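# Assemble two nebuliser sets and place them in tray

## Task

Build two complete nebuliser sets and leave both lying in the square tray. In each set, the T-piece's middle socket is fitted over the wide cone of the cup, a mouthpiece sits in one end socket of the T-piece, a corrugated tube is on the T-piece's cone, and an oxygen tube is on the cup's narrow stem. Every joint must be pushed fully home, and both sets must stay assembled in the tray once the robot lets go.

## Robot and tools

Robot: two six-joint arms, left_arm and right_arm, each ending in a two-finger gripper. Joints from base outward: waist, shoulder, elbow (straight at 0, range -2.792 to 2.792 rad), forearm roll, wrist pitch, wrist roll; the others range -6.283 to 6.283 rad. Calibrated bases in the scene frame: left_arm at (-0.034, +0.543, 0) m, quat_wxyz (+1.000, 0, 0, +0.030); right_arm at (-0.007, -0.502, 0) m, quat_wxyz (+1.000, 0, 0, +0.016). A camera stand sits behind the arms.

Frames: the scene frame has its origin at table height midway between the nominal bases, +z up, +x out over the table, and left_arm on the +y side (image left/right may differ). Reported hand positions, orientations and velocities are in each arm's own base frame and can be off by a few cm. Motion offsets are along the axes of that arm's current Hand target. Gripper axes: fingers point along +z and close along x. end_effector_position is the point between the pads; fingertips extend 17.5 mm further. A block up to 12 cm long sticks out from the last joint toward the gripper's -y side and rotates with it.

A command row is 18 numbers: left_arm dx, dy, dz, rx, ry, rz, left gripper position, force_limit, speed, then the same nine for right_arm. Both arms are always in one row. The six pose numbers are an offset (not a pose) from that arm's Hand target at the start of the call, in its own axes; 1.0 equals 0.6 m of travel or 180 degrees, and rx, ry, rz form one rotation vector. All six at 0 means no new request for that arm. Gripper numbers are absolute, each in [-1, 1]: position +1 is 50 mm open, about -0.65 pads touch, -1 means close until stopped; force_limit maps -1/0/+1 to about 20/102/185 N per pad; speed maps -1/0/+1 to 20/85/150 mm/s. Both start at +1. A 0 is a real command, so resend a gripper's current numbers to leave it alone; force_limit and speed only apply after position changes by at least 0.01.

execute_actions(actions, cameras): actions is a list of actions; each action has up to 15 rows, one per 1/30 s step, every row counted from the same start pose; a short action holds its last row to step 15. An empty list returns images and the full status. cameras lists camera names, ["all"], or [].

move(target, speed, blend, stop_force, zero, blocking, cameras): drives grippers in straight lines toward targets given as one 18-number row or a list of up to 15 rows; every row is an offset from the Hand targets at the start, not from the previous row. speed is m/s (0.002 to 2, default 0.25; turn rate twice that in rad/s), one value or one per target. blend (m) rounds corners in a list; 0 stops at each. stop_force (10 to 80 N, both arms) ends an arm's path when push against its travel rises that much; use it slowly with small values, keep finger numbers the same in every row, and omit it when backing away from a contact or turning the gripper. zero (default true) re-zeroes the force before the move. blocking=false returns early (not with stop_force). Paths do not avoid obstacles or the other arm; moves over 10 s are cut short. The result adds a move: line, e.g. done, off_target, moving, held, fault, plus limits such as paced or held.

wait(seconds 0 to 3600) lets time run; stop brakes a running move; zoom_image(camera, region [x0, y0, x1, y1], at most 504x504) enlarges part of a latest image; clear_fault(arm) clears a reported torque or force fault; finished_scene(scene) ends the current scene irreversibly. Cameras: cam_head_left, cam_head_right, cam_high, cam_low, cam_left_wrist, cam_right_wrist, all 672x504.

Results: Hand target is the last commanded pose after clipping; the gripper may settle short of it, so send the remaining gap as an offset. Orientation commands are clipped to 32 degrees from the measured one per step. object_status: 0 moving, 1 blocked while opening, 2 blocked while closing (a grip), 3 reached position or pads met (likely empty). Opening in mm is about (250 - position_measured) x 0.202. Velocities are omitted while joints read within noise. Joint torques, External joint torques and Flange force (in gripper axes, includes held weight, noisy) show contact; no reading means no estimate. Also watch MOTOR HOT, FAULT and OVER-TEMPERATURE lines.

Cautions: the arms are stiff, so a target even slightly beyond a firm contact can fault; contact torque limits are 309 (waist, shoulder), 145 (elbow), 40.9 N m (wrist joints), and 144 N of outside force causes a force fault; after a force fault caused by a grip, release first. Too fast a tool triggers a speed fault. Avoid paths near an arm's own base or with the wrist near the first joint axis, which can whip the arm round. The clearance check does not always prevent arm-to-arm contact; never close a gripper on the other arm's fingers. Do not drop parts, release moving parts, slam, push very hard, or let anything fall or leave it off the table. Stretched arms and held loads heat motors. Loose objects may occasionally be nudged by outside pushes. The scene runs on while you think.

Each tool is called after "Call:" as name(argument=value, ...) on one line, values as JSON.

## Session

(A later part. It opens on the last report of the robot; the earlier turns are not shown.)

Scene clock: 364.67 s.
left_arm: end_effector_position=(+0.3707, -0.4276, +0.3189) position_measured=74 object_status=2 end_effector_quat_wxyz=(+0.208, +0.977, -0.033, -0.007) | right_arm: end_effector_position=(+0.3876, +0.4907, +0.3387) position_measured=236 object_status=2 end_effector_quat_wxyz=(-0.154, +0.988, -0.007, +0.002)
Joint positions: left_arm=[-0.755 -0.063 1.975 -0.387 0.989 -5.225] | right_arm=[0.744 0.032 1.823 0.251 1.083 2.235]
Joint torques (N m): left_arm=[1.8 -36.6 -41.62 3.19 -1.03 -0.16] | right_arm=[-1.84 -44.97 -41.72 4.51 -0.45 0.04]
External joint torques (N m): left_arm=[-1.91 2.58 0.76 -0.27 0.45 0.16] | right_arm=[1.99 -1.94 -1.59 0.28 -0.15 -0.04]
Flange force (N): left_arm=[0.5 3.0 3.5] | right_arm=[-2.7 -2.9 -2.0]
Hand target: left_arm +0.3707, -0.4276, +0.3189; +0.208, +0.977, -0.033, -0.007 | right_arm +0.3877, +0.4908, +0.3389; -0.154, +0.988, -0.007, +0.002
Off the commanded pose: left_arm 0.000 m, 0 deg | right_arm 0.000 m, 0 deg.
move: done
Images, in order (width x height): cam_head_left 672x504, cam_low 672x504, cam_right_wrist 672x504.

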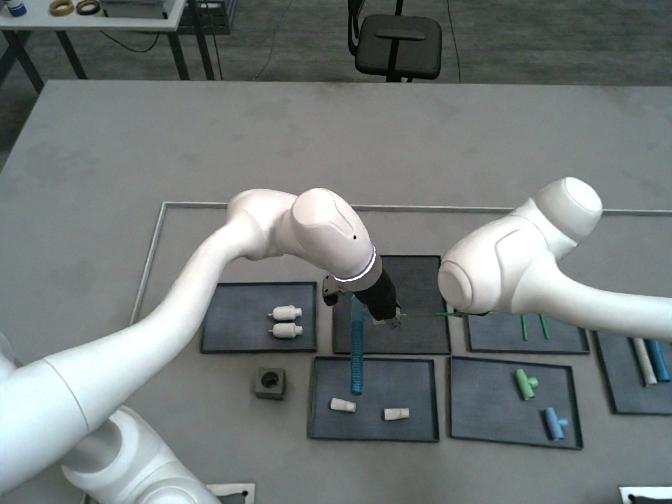

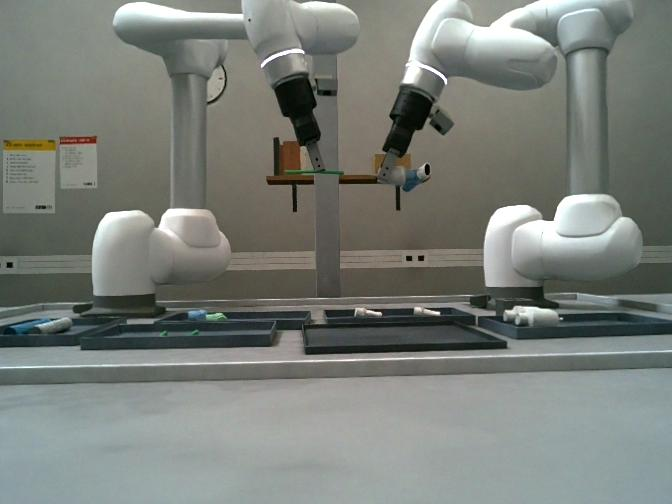

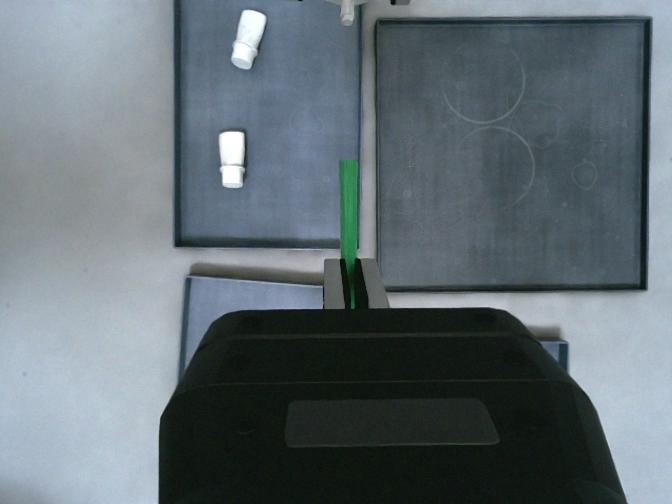

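Call:
move(target=[0,0,0,0,0,0,-1,0.8,-0.6,0,-0.06,0.0314,0.0167,0,0,-1,0,-0.8], speed=0.15, cameras=["cam_low","cam_right_wrist"])

Call:
zoom_image(camera="cam_low", region=[310, 130, 400, 200])

Call:
zoom_image(camera="cam_right_wrist", region=[280, 60, 420, 300])

Scene clock: 374.43 s.
left_arm: end_effector_position=(+0.3707, -0.4276, +0.3189) position_measured=74 object_status=2 end_effector_quat_wxyz=(+0.208, +0.977, -0.033, -0.007) | right_arm: end_effector_position=(+0.3883, +0.5308, +0.3319) position_measured=236 object_status=2 end_effector_quat_wxyz=(-0.180, +0.984, -0.007, +0.002)
Joint positions: left_arm=[-0.755 -0.063 1.975 -0.387 0.989 -5.225] | right_arm=[0.777 0.068 1.807 0.294 1.023 2.239]
Joint torques (N m): left_arm=[1.56 -36.55 -41.6 3.19 -1.02 -0.16] | right_arm=[-2.16 -48.98 -41.67 4.5 -0.59 0.06]
External joint torques (N m): left_arm=[-1.88 2.49 0.49 -0.27 0.44 0.15] | right_arm=[2.01 -1.53 -1.68 0.29 -0.12 -0.06]
Flange force (N): left_arm=[0.8 3.3 3.2] | right_arm=[-2.1 -3.4 -1.6]
Hand target: left_arm +0.3707, -0.4276, +0.3189; +0.208, +0.977, -0.033, -0.007 | right_arm +0.3883, +0.5308, +0.3319; -0.180, +0.984, -0.007, +0.002
Off the commanded pose: left_arm 0.000 m, 0 deg | right_arm 0.000 m, 0 deg.
move: done

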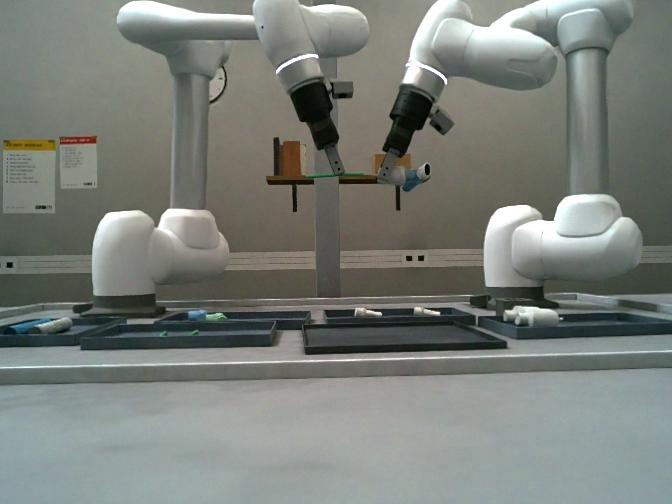

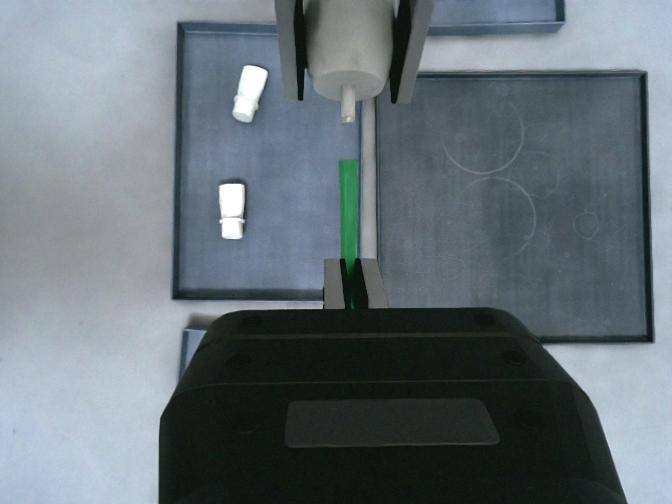

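Scaled by 5.600 from the camera's image (finer frame: 960x720).

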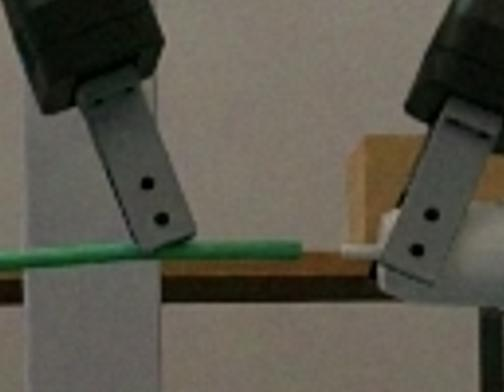

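Scaled by 2.100 from the camera's image (finer frame: 960x720).

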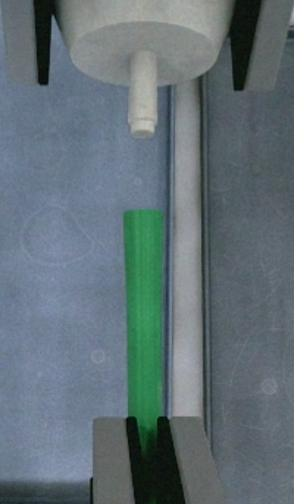

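Call:
move(target=[0,0,0,0,0,0,-1,0.8,-0.6,0,-0.0654,0.0248,0,0,0,-1,0,-0.8], speed=0.02, stop_force=22, cameras=["cam_low","cam_right_wrist"])

Call:
zoom_image(camera="cam_low", region=[310, 130, 400, 200])

Call:
zoom_image(camera="cam_right_wrist", region=[280, 60, 420, 300])

Scene clock: 387.33 s.
left_arm: end_effector_position=(+0.3707, -0.4276, +0.3189) position_measured=74 object_status=2 end_effector_quat_wxyz=(+0.208, +0.977, -0.033, -0.007) | right_arm: end_effector_position=(+0.3888, +0.5629, +0.3316) position_measured=236 object_status=2 end_effector_quat_wxyz=(-0.179, +0.984, -0.007, +0.002)
Joint positions: left_arm=[-0.755 -0.063 1.975 -0.387 0.989 -5.225] | right_arm=[0.815 0.107 1.764 0.283 1.017 2.281]
Joint torques (N m): left_arm=[-14.38 -33.09 -54.42 -4.48 -6.65 -0.1] | right_arm=[13.31 -47.23 -54.52 11.76 -8.51 -0.06]
External joint torques (N m): left_arm=[14.29 -1.31 13.49 7.41 6.08 0.1] | right_arm=[-13.48 -7.9 11.02 -6.97 7.76 0.06]
Flange force (N): left_arm=[-0.2 -35.2 -12.3] | right_arm=[-2.4 34.5 -18.3]
Hand target: left_arm +0.3707, -0.4276, +0.3189; +0.208, +0.977, -0.033, -0.007 | right_arm +0.3888, +0.5629, +0.3317; -0.179, +0.984, -0.007, +0.002 (not the last commanded pose)
Off the commanded pose: left_arm 0.000 m, 0 deg | right_arm 0.010 m, 0 deg.
move: contact (right_arm)

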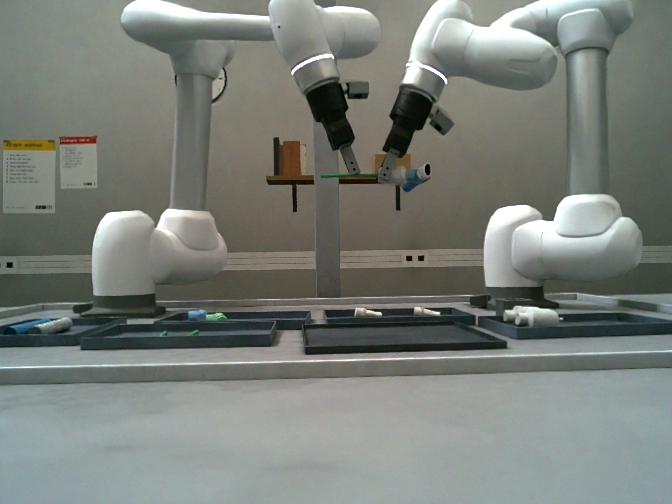

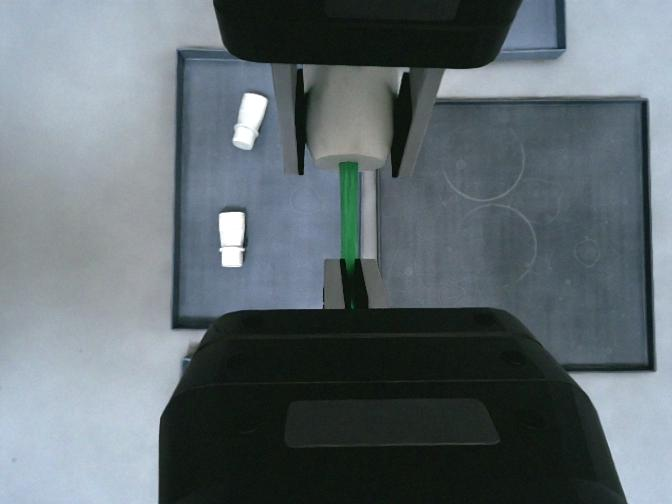

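Scaled by 5.600 from the camera's image (finer frame: 960x720).

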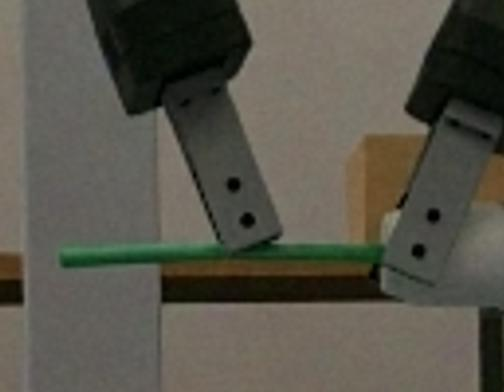

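Scaled by 2.100 from the camera's image (finer frame: 960x720).

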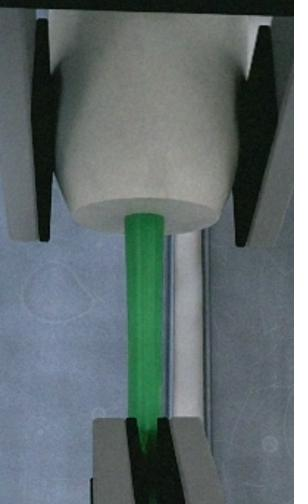

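Call:
move(target=[0,0,0,0,0,0,-1,0.8,-0.6,0,-0.008,0.003,0,0,0,-1,0,-0.8], speed=0.01, stop_force=14)

Call:
move(target=[0,0,0,0,0,0,-1,0.8,-0.6,0,0.0033,-0.0012,0,0,0,-1,0,-0.8], speed=0.03)

Call:
move(target=[0,0,0,0,0,0,-1,0.8,-0.6,0,0,0,0,0,0,-0.2,0,-1])

Call:
move(target=[[0,0,0,0,0,0,-1,0.8,-0.6,0,0,-0.13,0,0,0,-0.2,0,-1],[0,0,0,0,0,0,-1,0.8,-0.6,0,0.3,-0.23,0,0,0,-0.2,0,-1]], speed=0.2, blend=0.02, cameras=["cam_low","cam_right_wrist","cam_head_left"])

Scene clock: 391.73 s.
left_arm: end_effector_position=(+0.3707, -0.4276, +0.3189) position_measured=74 object_status=2 end_effector_quat_wxyz=(+0.208, +0.977, -0.033, -0.007) | right_arm: end_effector_position=(+0.3887, +0.5639, +0.3316) position_measured=236 object_status=2 end_effector_quat_wxyz=(-0.179, +0.984, -0.007, +0.002)
Joint positions: left_arm=[-0.755 -0.063 1.975 -0.387 0.989 -5.225] | right_arm=[0.816 0.109 1.763 0.283 1.017 2.282]
Joint torques (N m): left_arm=[-24.14 -30.81 -62.23 -9.11 -9.97 -0.09] | right_arm=[22.5 -44.12 -62.08 16.1 -13.24 0]
External joint torques (N m): left_arm=[24.23 -3.3 21.36 12.05 9.4 0.09] | right_arm=[-22.92 -10.94 18.6 -11.32 12.49 0]
Flange force (N): left_arm=[-0.1 -58.6 -21.4] | right_arm=[-1.4 56.6 -27.7]
Hand target: left_arm +0.3707, -0.4276, +0.3189; +0.208, +0.977, -0.033, -0.007 | right_arm +0.3887, +0.5639, +0.3316; -0.179, +0.984, -0.007, +0.002 (not the last commanded pose)
Off the commanded pose: left_arm 0.000 m, 0 deg | right_arm 0.004 m, 0 deg.
move: contact (right_arm)

Scene clock: 392.23 s.
left_arm: end_effector_position=(+0.3707, -0.4276, +0.3189) position_measured=74 object_status=2 end_effector_quat_wxyz=(+0.208, +0.977, -0.033, -0.007) | right_arm: end_effector_position=(+0.3886, +0.5619, +0.3316) position_measured=236 object_status=2 end_effector_quat_wxyz=(-0.179, +0.984, -0.007, +0.002)
Joint positions: left_arm=[-0.755 -0.063 1.975 -0.387 0.989 -5.225] | right_arm=[0.813 0.106 1.766 0.284 1.017 2.28]
Joint torques (N m): left_arm=[-3.97 -35.56 -46.47 0.41 -3.18 -0.15] | right_arm=[3.87 -50.68 -45.97 7.13 -3.48 -0.01]
External joint torques (N m): left_arm=[3.92 1.31 5.49 2.52 2.61 0.14] | right_arm=[-4 -3.95 2.55 -2.35 2.74 0.01]
Flange force (N): left_arm=[0.3 -10.8 -2.2] | right_arm=[-1.4 10.2 -8.2]
Hand target: left_arm +0.3707, -0.4276, +0.3189; +0.208, +0.977, -0.033, -0.007 | right_arm +0.3886, +0.5618, +0.3316; -0.179, +0.984, -0.007, +0.002
Off the commanded pose: left_arm 0.000 m, 0 deg | right_arm 0.000 m, 0 deg.
move: done

Scene clock: 393.00 s.
left_arm: end_effector_position=(+0.3707, -0.4276, +0.3189) position_measured=74 object_status=2 end_effector_quat_wxyz=(+0.208, +0.977, -0.033, -0.007) | right_arm: end_effector_position=(+0.3886, +0.5618, +0.3316) position_measured=182 object_status=0 end_effector_quat_wxyz=(-0.179, +0.984, -0.007, +0.002)
Joint positions: left_arm=[-0.755 -0.063 1.975 -0.387 0.989 -5.225] | right_arm=[0.813 0.106 1.766 0.284 1.017 2.28]
Joint torques (N m): left_arm=[1.74 -36.54 -41.68 3.23 -1 -0.17] | right_arm=[-1.97 -52.85 -41.58 4.52 -0.57 0]
External joint torques (N m): left_arm=[-1.9 2.41 0.73 -0.31 0.42 0.17] | right_arm=[1.75 -1.78 -1.79 0.25 -0.17 0]
Flange force (N): left_arm=[0.4 2.9 3.4] | right_arm=[-1.9 -3.1 -1.9]
Hand target: left_arm +0.3707, -0.4276, +0.3189; +0.208, +0.977, -0.033, -0.007 | right_arm +0.3886, +0.5618, +0.3316; -0.179, +0.984, -0.007, +0.002
Off the commanded pose: left_arm 0.000 m, 0 deg | right_arm 0.000 m, 0 deg.
move: done

Scene clock: 394.73 s.
left_arm: end_effector_position=(+0.3707, -0.4276, +0.3189) position_measured=74 object_status=2 end_effector_quat_wxyz=(+0.208, +0.977, -0.033, -0.007) | right_arm: end_effector_position=(+0.3853, +0.3447, +0.3972) position_measured=182 object_status=3 end_effector_quat_wxyz=(-0.179, +0.984, -0.007, +0.002)
Joint positions: left_arm=[-0.755 -0.063 1.975 -0.387 0.989 -5.225] | right_arm=[0.487 -0.159 1.902 0.333 1.237 1.988]
Joint torques (N m): left_arm=[1.66 -36.7 -41.5 3.19 -1.01 -0.13] | right_arm=[-2.48 -25.84 -42.41 4.83 -0.32 0.06]
External joint torques (N m): left_arm=[-1.69 2.56 0.61 -0.26 0.44 0.13] | right_arm=[2.31 -1.43 -1.95 0.25 -0.15 -0.06]
Flange force (N): left_arm=[0.9 2.9 3.3] | right_arm=[-2.1 -5.4 -1.3]
Hand target: left_arm +0.3707, -0.4276, +0.3189; +0.208, +0.977, -0.033, -0.007 | right_arm +0.3853, +0.3447, +0.3972; -0.179, +0.984, -0.007, +0.002
Off the commanded pose: left_arm 0.000 m, 0 deg | right_arm 0.000 m, 0 deg.
move: done
Images, in order (width x height): cam_head_left 672x504, cam_low 672x504, cam_right_wrist 672x504.

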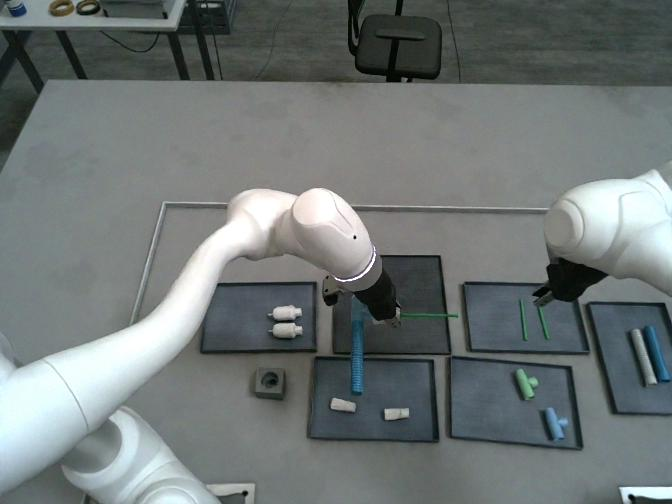

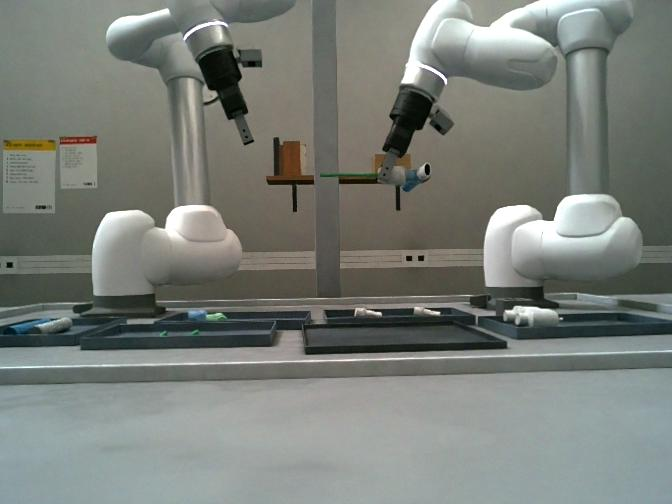

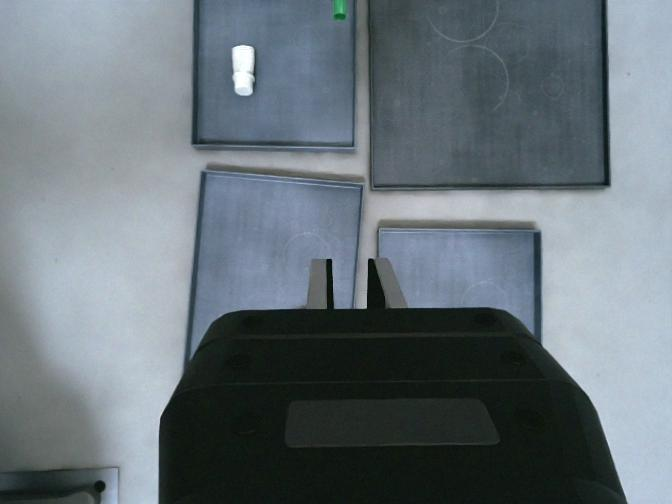

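Call:
move(target=[0.41,-0.133,0.23,0,0.0099,-0.0222,-1,0.8,-0.6,-0.259,0.261,0.163,-0.1145,0,0,0.5,0,0], speed=0.2, cameras=["cam_left_wrist","cam_low","cam_head_left"])

Call:
move(target=[0,0,0,0,0,0,-1,0.8,-0.6,0,0,0.1,0,0,0.444,0.8,0,0], speed=0.25, cameras=["cam_right_wrist","cam_head_right"])

Scene clock: 418.30 s.
left_arm: end_effector_position=(+0.6172, -0.4277, +0.1603) position_measured=74 object_status=2 end_effector_quat_wxyz=(+0.209, +0.978, +0.004, +0.001) | right_arm: end_effector_position=(+0.2284, +0.2351, +0.2503) position_measured=78 object_status=3 end_effector_quat_wxyz=(+0.000, +1.000, -0.008, +0.000)
Joint positions: left_arm=[-0.515 0.364 1.786 -0.496 0.836 -4.928] | right_arm=[0.694 -0.323 2.259 0 1.204 2.28]
Joint torques (N m): left_arm=[1.47 -75.65 -36.3 2.64 -0.69 -0.18] | right_arm=[-1.85 -5.65 -39.76 3.93 0.06 0.05]
External joint torques (N m): left_arm=[-1.73 2.58 0.8 -0.33 0.45 0.18] | right_arm=[1.77 -1.45 -1.64 0.24 -0.11 -0.05]
Flange force (N): left_arm=[0.8 1.3 3.6] | right_arm=[-3.9 -3.5 -3.2]
Hand target: left_arm +0.6172, -0.4277, +0.1603; +0.208, +0.978, +0.004, +0.001 | right_arm +0.2284, +0.2350, +0.2503; +0.000, +1.000, -0.007, +0.000
Off the commanded pose: left_arm 0.000 m, 0 deg | right_arm 0.000 m, 0 deg.
move: done
Images, in order (width x height): cam_head_left 672x504, cam_low 672x504, cam_left_wrist 672x504.

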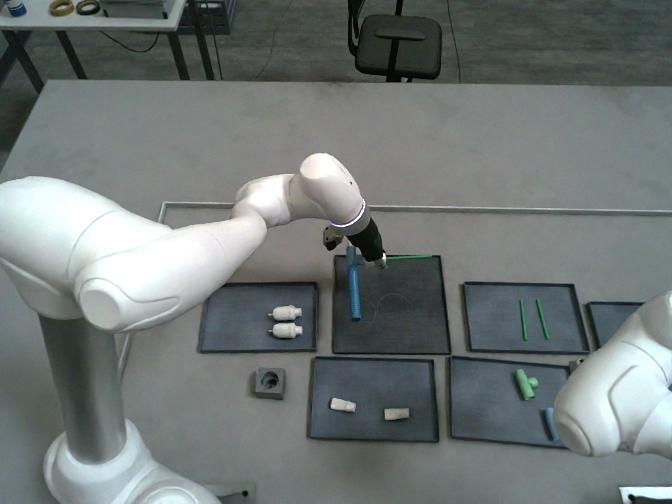

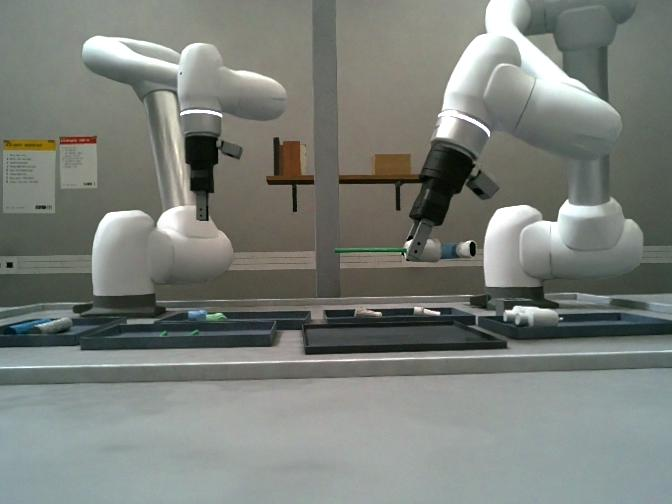

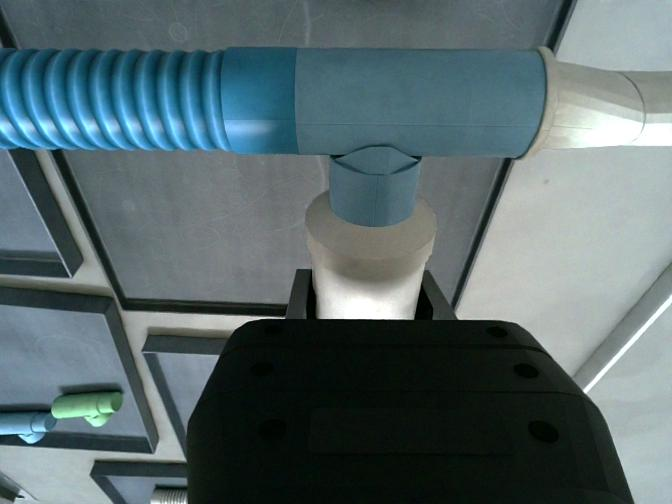

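Scene clock: 421.50 s.
left_arm: end_effector_position=(+0.6172, -0.4277, +0.1603) position_measured=74 object_status=2 end_effector_quat_wxyz=(+0.208, +0.978, +0.004, +0.001) | right_arm: end_effector_position=(+0.2284, +0.2351, +0.1903) position_measured=32 object_status=3 end_effector_quat_wxyz=(-0.001, +0.762, -0.648, +0.000)
Joint positions: left_arm=[-0.515 0.364 1.786 -0.496 0.836 -4.928] | right_arm=[0.694 -0.268 2.342 0 1.066 3.675]
Joint torques (N m): left_arm=[1.6 -75.86 -36.14 2.65 -0.68 -0.15] | right_arm=[-2.38 -8.64 -37.27 3.65 0.1 0]
External joint torques (N m): left_arm=[-1.59 2.99 0.52 -0.31 0.42 0.15] | right_arm=[2.24 -1.58 -1.46 0.19 -0.16 0]
Flange force (N): left_arm=[1.9 1.6 3.9] | right_arm=[-5.3 4.4 -3.2]
Hand target: left_arm +0.6172, -0.4277, +0.1603; +0.208, +0.978, +0.004, +0.001 | right_arm +0.2284, +0.2351, +0.1903; -0.001, +0.762, -0.648, +0.000
Off the commanded pose: left_arm 0.000 m, 0 deg | right_arm 0.000 m, 0 deg.
move: done
Images, in order (width x height): cam_head_right 672x504, cam_right_wrist 672x504.

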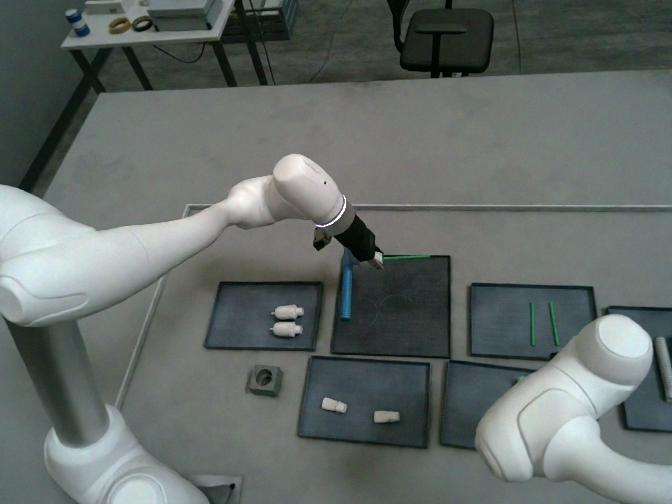

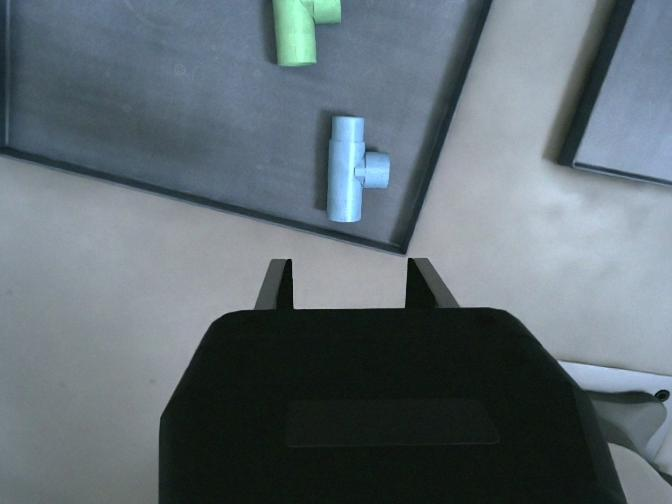

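Call:
move(target=[0.0067,-0.0712,0.1598,0,0,0,-1,0.8,-0.6,0.0035,0.015,0.15,0,0,0,0.5,0,0], speed=0.12, cameras=["cam_low","cam_head_left","cam_right_wrist"])

Call:
zoom_image(camera="cam_head_left", region=[320, 240, 460, 370])

Scene clock: 435.73 s.
left_arm: end_effector_position=(+0.6212, -0.4277, +0.0553) position_measured=74 object_status=2 end_effector_quat_wxyz=(+0.208, +0.978, +0.004, +0.001) | right_arm: end_effector_position=(+0.2199, +0.2317, +0.1003) position_measured=78 object_status=3 end_effector_quat_wxyz=(-0.001, +0.762, -0.648, +0.000)
Joint positions: left_arm=[-0.512 0.477 1.848 -0.592 0.687 -4.795] | right_arm=[0.703 -0.159 2.463 0 0.837 3.683]
Joint torques (N m): left_arm=[1.74 -81.9 -30.85 2.2 -0.5 -0.16] | right_arm=[-2.02 -14.25 -31.55 3.07 0.11 0.02]
External joint torques (N m): left_arm=[-1.93 3.32 0.33 -0.32 0.4 0.16] | right_arm=[2.02 -1.82 -1.36 0.18 -0.17 -0.02]
Flange force (N): left_arm=[1.8 1.6 5.1] | right_arm=[-4.5 4.4 -4.1]
Hand target: left_arm +0.6212, -0.4277, +0.0553; +0.208, +0.978, +0.004, +0.001 | right_arm +0.2199, +0.2317, +0.1003; -0.001, +0.762, -0.648, +0.000
Off the commanded pose: left_arm 0.000 m, 0 deg | right_arm 0.000 m, 0 deg.
move: done
Images, in order (width x height): cam_head_left 672x504, cam_low 672x504, cam_right_wrist 672x504.

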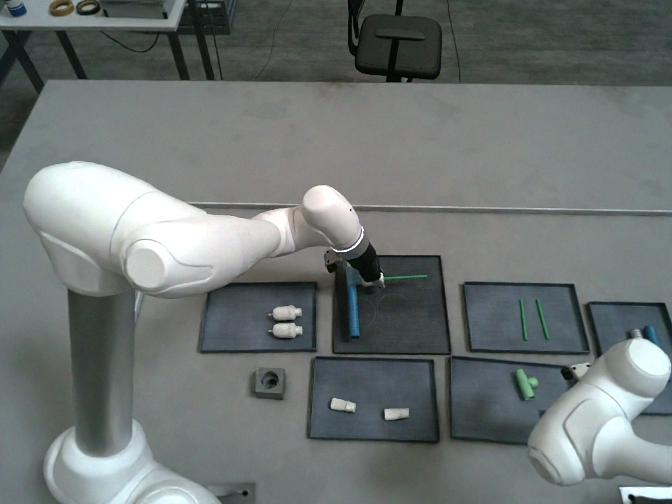

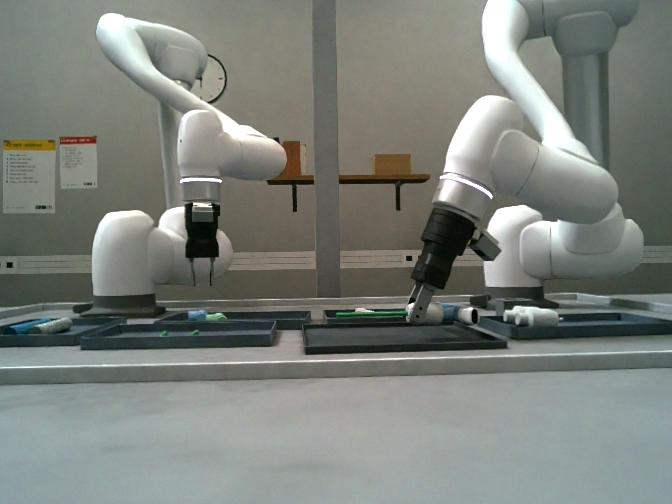

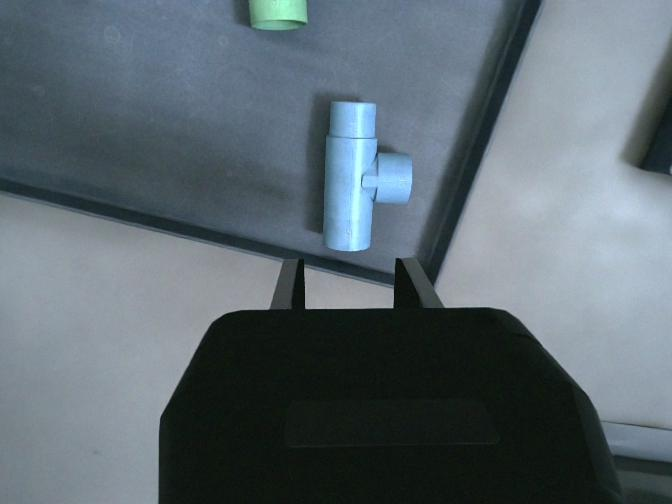

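Scaled by 3.600 from the camera's image (finer frame: 960x720).

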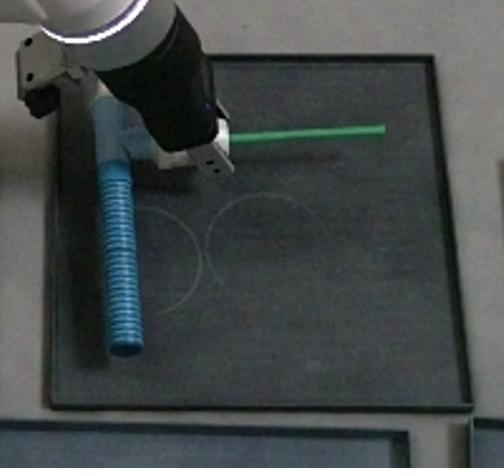

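Call:
move(target=[0,0,0,0,-0.0068,0.0152,-1,0.8,-0.6,0.005,-0.0083,0.1275,0,0,0.0072,0.5,0,0], speed=0.12, cameras=["cam_right_wrist","cam_head_left"])

Call:
zoom_image(camera="cam_head_left", region=[320, 240, 460, 370])

Scene clock: 453.63 s.
left_arm: end_effector_position=(+0.6212, -0.4277, +0.0553) position_measured=74 object_status=2 end_effector_quat_wxyz=(+0.208, +0.978, -0.021, -0.005) | right_arm: end_effector_position=(+0.2254, +0.2296, +0.0238) position_measured=78 object_status=3 end_effector_quat_wxyz=(-0.001, +0.754, -0.657, +0.000)
Joint positions: left_arm=[-0.508 0.484 1.836 -0.59 0.714 -4.746] | right_arm=[0.687 -0.001 2.533 0 0.609 3.69]
Joint torques (N m): left_arm=[1.68 -82.42 -30.9 2.15 -0.5 -0.16] | right_arm=[-2.07 -23.34 -24.55 2.32 0.08 0.02]
External joint torques (N m): left_arm=[-1.36 2.79 0.3 -0.27 0.45 0.16] | right_arm=[2.04 -1.9 -0.9 0.2 -0.15 -0.02]
Flange force (N): left_arm=[2.0 0.9 3.9] | right_arm=[-4.4 4.6 -4.7]
Hand target: left_arm +0.6212, -0.4277, +0.0553; +0.208, +0.978, -0.021, -0.005 | right_arm +0.2254, +0.2296, +0.0238; -0.001, +0.754, -0.657, +0.000
Off the commanded pose: left_arm 0.000 m, 0 deg | right_arm 0.000 m, 0 deg.
move: done
Images, in order (width x height): cam_head_left 672x504, cam_right_wrist 672x504.

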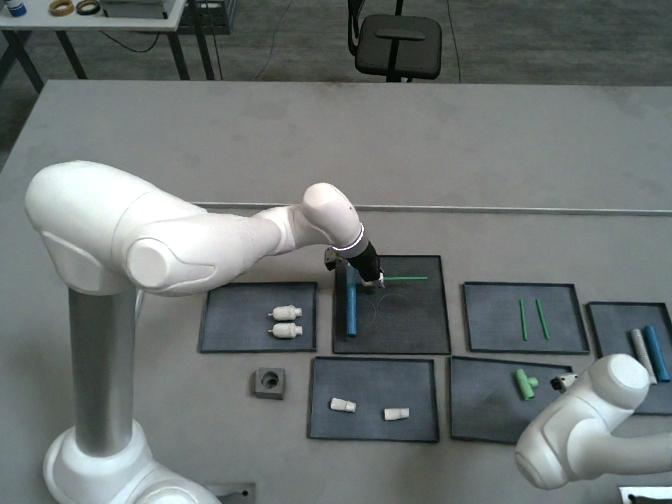

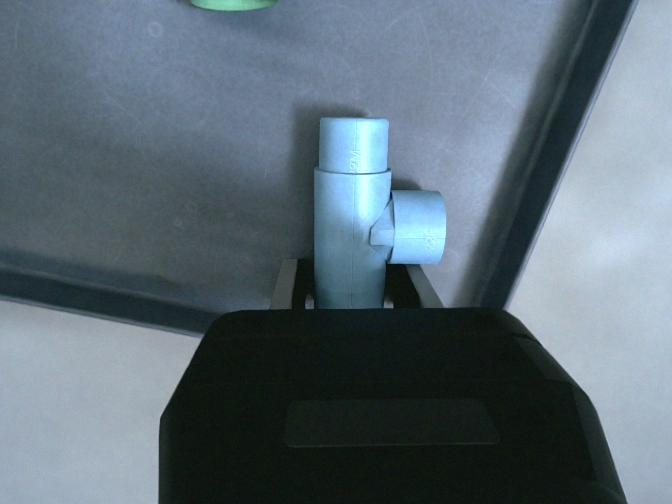

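Scaled by 3.600 from the camera's image (finer frame: 960x720).

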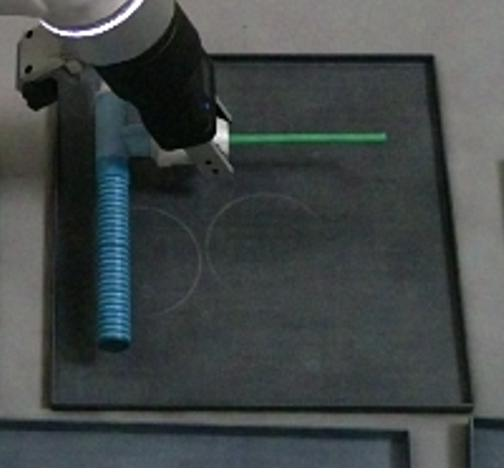

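Call:
move(target=[0,0,0,0,0,0,-1,0.8,-0.6,0,0,0,0,0,0,-1,0.8,-0.6])

Call:
move(target=[0,-0.0237,0.0533,0,0,0,-1,0.8,-0.6,0,0,0,0,0,0,-1,0.8,-0.6], speed=0.015, stop_force=12, cameras=["cam_low","cam_left_wrist"])

Call:
zoom_image(camera="cam_low", region=[300, 270, 510, 360])

Scene clock: 457.60 s.
left_arm: end_effector_position=(+0.6212, -0.4277, +0.0553) position_measured=74 object_status=2 end_effector_quat_wxyz=(+0.208, +0.978, -0.021, -0.005) | right_arm: end_effector_position=(+0.2254, +0.2296, +0.0238) position_measured=134 object_status=2 end_effector_quat_wxyz=(-0.001, +0.754, -0.657, +0.000)
Joint positions: left_arm=[-0.508 0.484 1.836 -0.59 0.714 -4.746] | right_arm=[0.687 -0.001 2.533 0 0.609 3.69]
Joint torques (N m): left_arm=[1.6 -82.42 -31.05 2.16 -0.46 -0.12] | right_arm=[-2.01 -23.58 -24.33 2.28 0.09 0.03]
External joint torques (N m): left_arm=[-1.71 3.19 0.54 -0.29 0.42 0.12] | right_arm=[2.03 -1.86 -1.13 0.24 -0.16 -0.03]
Flange force (N): left_arm=[1.7 1.1 4.7] | right_arm=[-4.6 4.2 -4.7]
Hand target: left_arm +0.6212, -0.4277, +0.0553; +0.208, +0.978, -0.021, -0.005 | right_arm +0.2254, +0.2296, +0.0238; -0.001, +0.754, -0.657, +0.000
Off the commanded pose: left_arm 0.000 m, 0 deg | right_arm 0.000 m, 0 deg.
move: done

Scene clock: 459.87 s.
left_arm: end_effector_position=(+0.6213, -0.4278, +0.0303) position_measured=74 object_status=2 end_effector_quat_wxyz=(+0.209, +0.978, -0.021, -0.005) | right_arm: end_effector_position=(+0.2254, +0.2296, +0.0238) position_measured=134 object_status=2 end_effector_quat_wxyz=(-0.001, +0.754, -0.657, +0.000)
Joint positions: left_arm=[-0.508 0.513 1.847 -0.618 0.681 -4.71] | right_arm=[0.687 -0.001 2.533 0 0.609 3.69]
Joint torques (N m): left_arm=[3.87 -70.22 -21.54 3.52 -0.72 -0.12] | right_arm=[-1.84 -23.41 -24.36 2.33 0.13 0.04]
External joint torques (N m): left_arm=[-4.24 -10.5 -7.89 -1.77 0.71 0.12] | right_arm=[1.68 -1.62 -1.03 0.18 -0.2 -0.04]
Flange force (N): left_arm=[0.6 11.7 -10.8] | right_arm=[-3.8 3.4 -4.0]
Hand target: left_arm +0.6213, -0.4278, +0.0303; +0.209, +0.978, -0.021, -0.005 (not the last commanded pose) | right_arm +0.2254, +0.2296, +0.0238; -0.001, +0.754, -0.657, +0.000
Off the commanded pose: left_arm 0.010 m, 0 deg | right_arm 0.000 m, 0 deg.
move: contact (left_arm)

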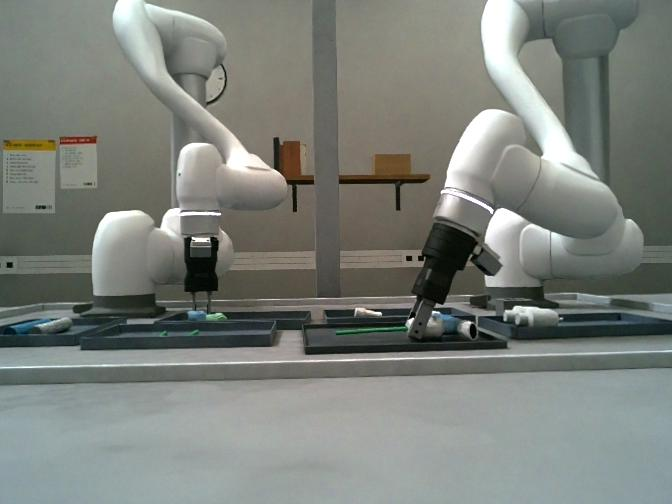

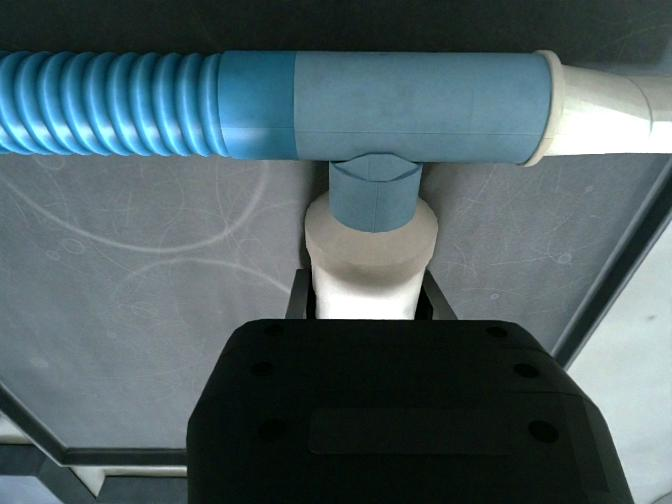

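Scaled by 2.400 from the camera's image (finer frame: 960x720).

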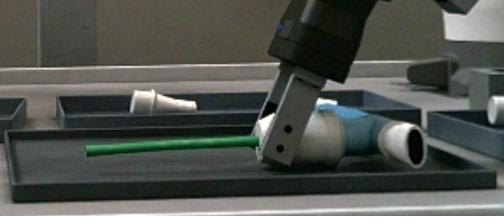

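Call:
move(target=[0,0.0003,-0.0008,0,0,0,-1,0.8,-0.6,0,0,0,0,0,0,-1,0.8,-0.6], speed=0.02)

Call:
move(target=[0,0,0,0,0,0,0.6,0.8,-1,0,0,0,0,0,0,-1,0.8,-0.6])

Call:
wait(seconds=0.5, cameras=["cam_left_wrist"])

Call:
move(target=[0,0,-0.2,0,0,0,0.6,0.8,-1,0,0,-0.333,0,0,0,-1,0.8,-0.6], speed=0.12, cameras=["cam_left_wrist","cam_low","cam_head_left"])

Scene clock: 466.27 s.
left_arm: end_effector_position=(+0.6212, -0.4277, +0.0308) position_measured=74 object_status=2 end_effector_quat_wxyz=(+0.208, +0.978, -0.021, -0.005) | right_arm: end_effector_position=(+0.2254, +0.2296, +0.0238) position_measured=134 object_status=2 end_effector_quat_wxyz=(-0.001, +0.754, -0.657, +0.000)
Joint positions: left_arm=[-0.508 0.513 1.847 -0.618 0.681 -4.71] | right_arm=[0.687 -0.001 2.533 0 0.609 3.69]
Joint torques (N m): left_arm=[-0.2 -76.06 -24.61 2.19 0.19 -0.25] | right_arm=[-2.14 -23.41 -24.29 2.28 0.09 0.03]
External joint torques (N m): left_arm=[0.19 -4.48 -4.72 -0.43 -0.2 0.24] | right_arm=[2.12 -2.08 -1.04 0.23 -0.15 -0.03]
Flange force (N): left_arm=[3.8 3.6 -5.2] | right_arm=[-4.5 4.7 -5.2]
Hand target: left_arm +0.6213, -0.4278, +0.0309; +0.209, +0.978, -0.021, -0.005 | right_arm +0.2254, +0.2296, +0.0238; -0.001, +0.754, -0.657, +0.000
Off the commanded pose: left_arm 0.000 m, 0 deg | right_arm 0.000 m, 0 deg.
move: done

Scene clock: 466.77 s.
left_arm: end_effector_position=(+0.6213, -0.4278, +0.0308) position_measured=63 object_status=3 end_effector_quat_wxyz=(+0.209, +0.978, -0.021, -0.005) | right_arm: end_effector_position=(+0.2254, +0.2296, +0.0238) position_measured=134 object_status=2 end_effector_quat_wxyz=(-0.001, +0.754, -0.657, +0.000)
Joint positions: left_arm=[-0.508 0.513 1.847 -0.618 0.682 -4.71] | right_arm=[0.687 -0.001 2.533 0 0.609 3.69]
Joint torques (N m): left_arm=[1.79 -82.43 -28.82 2.21 -0.39 -0.14] | right_arm=[-2.18 -23.67 -24.41 2.32 0.1 0.02]
External joint torques (N m): left_arm=[-2.11 1.91 -0.42 -0.46 0.39 0.14] | right_arm=[2.06 -1.51 -0.94 0.2 -0.16 -0.01]
Flange force (N): left_arm=[1.6 2.3 3.6] | right_arm=[-4.9 4.1 -3.8]
Hand target: left_arm +0.6213, -0.4278, +0.0309; +0.209, +0.978, -0.021, -0.005 | right_arm +0.2254, +0.2296, +0.0238; -0.001, +0.754, -0.657, +0.000
Off the commanded pose: left_arm 0.000 m, 0 deg | right_arm 0.000 m, 0 deg.
move: done

Scene clock: 467.27 s.
left_arm: end_effector_position=(+0.6213, -0.4278, +0.0309) position_measured=63 object_status=3 end_effector_quat_wxyz=(+0.209, +0.978, -0.021, -0.005) | right_arm: end_effector_position=(+0.2254, +0.2296, +0.0238) position_measured=134 object_status=2 end_effector_quat_wxyz=(-0.001, +0.754, -0.657, +0.000)
Joint positions: left_arm=[-0.508 0.513 1.847 -0.618 0.681 -4.71] | right_arm=[0.687 -0.001 2.533 0 0.609 3.69]
Joint torques (N m): left_arm=[1.84 -82.78 -29.17 2.17 -0.43 -0.17] | right_arm=[-2.11 -23.47 -24.41 2.28 0.14 0.01]
External joint torques (N m): left_arm=[-2.02 2.17 -0.08 -0.42 0.43 0.17] | right_arm=[1.96 -1.63 -1.04 0.24 -0.21 -0.01]
Flange force (N): left_arm=[1.3 1.8 3.8] | right_arm=[-4.6 3.9 -4.0]
Hand target: left_arm +0.6213, -0.4278, +0.0309; +0.209, +0.978, -0.021, -0.005 | right_arm +0.2254, +0.2296, +0.0238; -0.001, +0.754, -0.657, +0.000
Tool commands: left_gripper/position=+0.6 left_gripper/force_limit=+0.8 left_gripper/speed=-1.0 right_gripper/position=-1.0 right_gripper/force_limit=+0.8 right_gripper/speed=-0.6
Off the commanded pose: left_arm 0.000 m, 0 deg | right_arm 0.000 m, 0 deg.
wait: 0.50 s; at rest by 0.17 s

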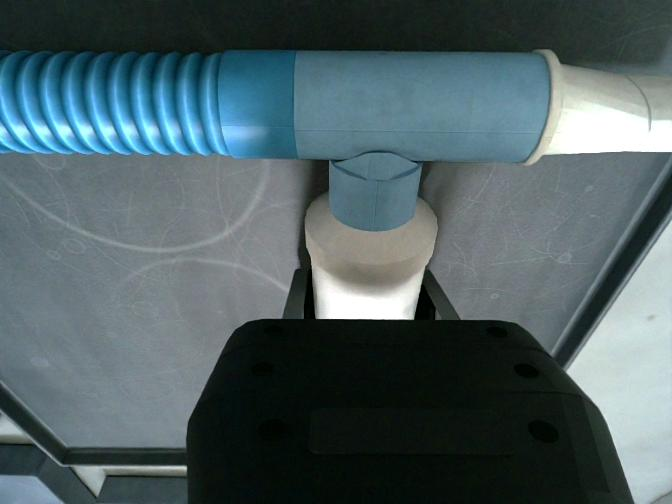

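Scene clock: 469.30 s.
left_arm: end_effector_position=(+0.6235, -0.3789, +0.1404) position_measured=63 object_status=3 end_effector_quat_wxyz=(+0.209, +0.978, -0.021, -0.005) | right_arm: end_effector_position=(+0.2252, +0.2294, +0.2236) position_measured=134 object_status=2 end_effector_quat_wxyz=(-0.001, +0.754, -0.657, +0.000)
Joint positions: left_arm=[-0.443 0.371 1.82 -0.524 0.851 -4.782] | right_arm=[0.687 -0.313 2.305 0 1.149 3.69]
Joint torques (N m): left_arm=[1.74 -74.87 -34.95 2.48 -0.48 -0.15] | right_arm=[-1.98 -5.5 -38.81 3.75 0.12 0.01]
External joint torques (N m): left_arm=[-1.74 2.34 0.34 -0.29 0.38 0.15] | right_arm=[1.84 -1.6 -1.57 0.25 -0.19 -0.01]
Flange force (N): left_arm=[1.6 1.6 3.3] | right_arm=[-4.2 3.9 -3.2]
Hand target: left_arm +0.6235, -0.3789, +0.1404; +0.209, +0.978, -0.021, -0.005 | right_arm +0.2252, +0.2294, +0.2236; -0.001, +0.754, -0.657, +0.000
Off the commanded pose: left_arm 0.000 m, 0 deg | right_arm 0.000 m, 0 deg.
move: done
Images, in order (width x height): cam_head_left 672x504, cam_low 672x504, cam_left_wrist 672x504.

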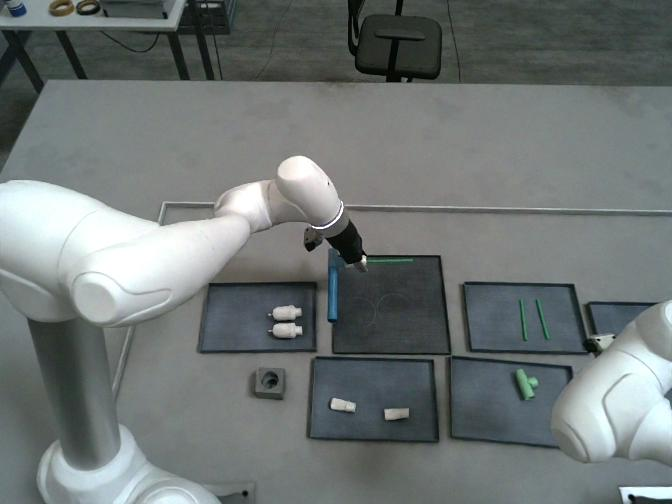

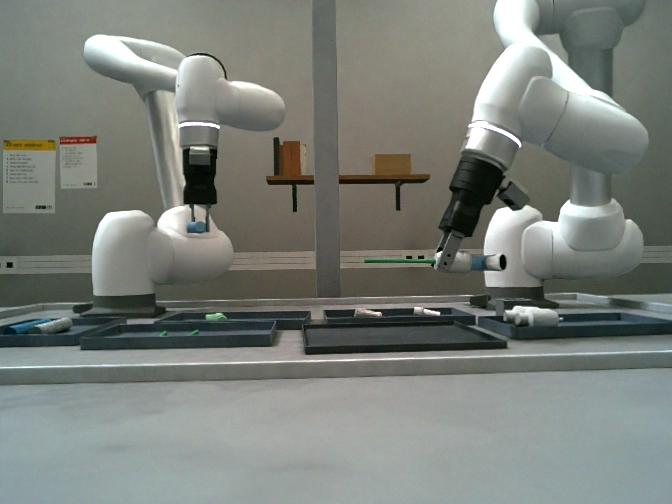

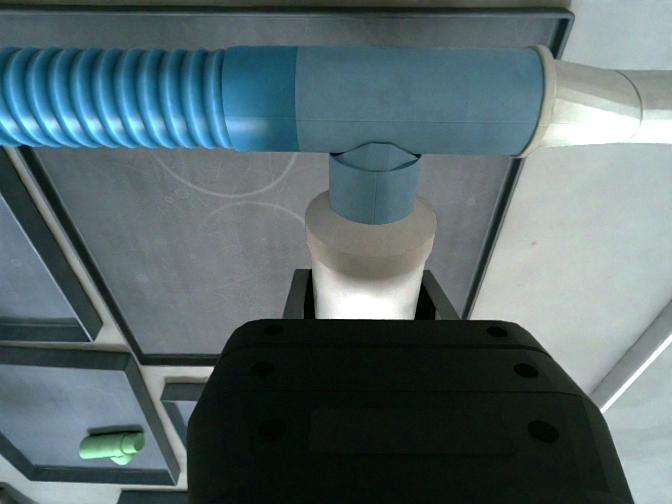

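Call:
move(target=[0,0,0,0,0,0,-1,0.8,-0.6,0,0,0,0,0,0,-1,0.8,-0.6], cameras=["cam_left_wrist"])

Scene clock: 474.67 s.
left_arm: end_effector_position=(+0.6235, -0.3789, +0.1404) position_measured=73 object_status=2 end_effector_quat_wxyz=(+0.209, +0.978, -0.021, -0.005) | right_arm: end_effector_position=(+0.2252, +0.2294, +0.2236) position_measured=134 object_status=2 end_effector_quat_wxyz=(-0.001, +0.754, -0.657, +0.000)
Joint positions: left_arm=[-0.443 0.371 1.82 -0.524 0.851 -4.782] | right_arm=[0.687 -0.313 2.305 0 1.149 3.69]
Joint torques (N m): left_arm=[1.7 -75.32 -34.88 2.48 -0.47 -0.16] | right_arm=[-1.92 -5.56 -38.84 3.76 0.07 0]
External joint torques (N m): left_arm=[-1.82 3.42 0.46 -0.3 0.38 0.16] | right_arm=[1.89 -1.67 -1.58 0.25 -0.14 0]
Flange force (N): left_arm=[2.7 1.6 4.6] | right_arm=[-4.3 4.1 -3.4]
Hand target: left_arm +0.6235, -0.3789, +0.1404; +0.209, +0.978, -0.021, -0.005 | right_arm +0.2252, +0.2294, +0.2236; -0.001, +0.754, -0.657, +0.000
Off the commanded pose: left_arm 0.000 m, 0 deg | right_arm 0.000 m, 0 deg.
move: done

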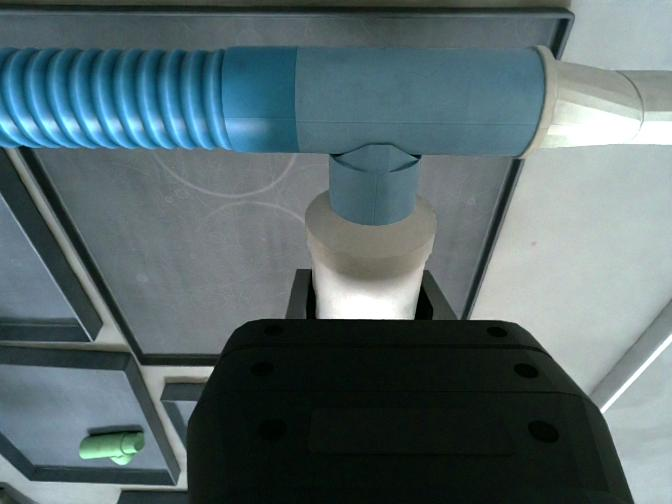

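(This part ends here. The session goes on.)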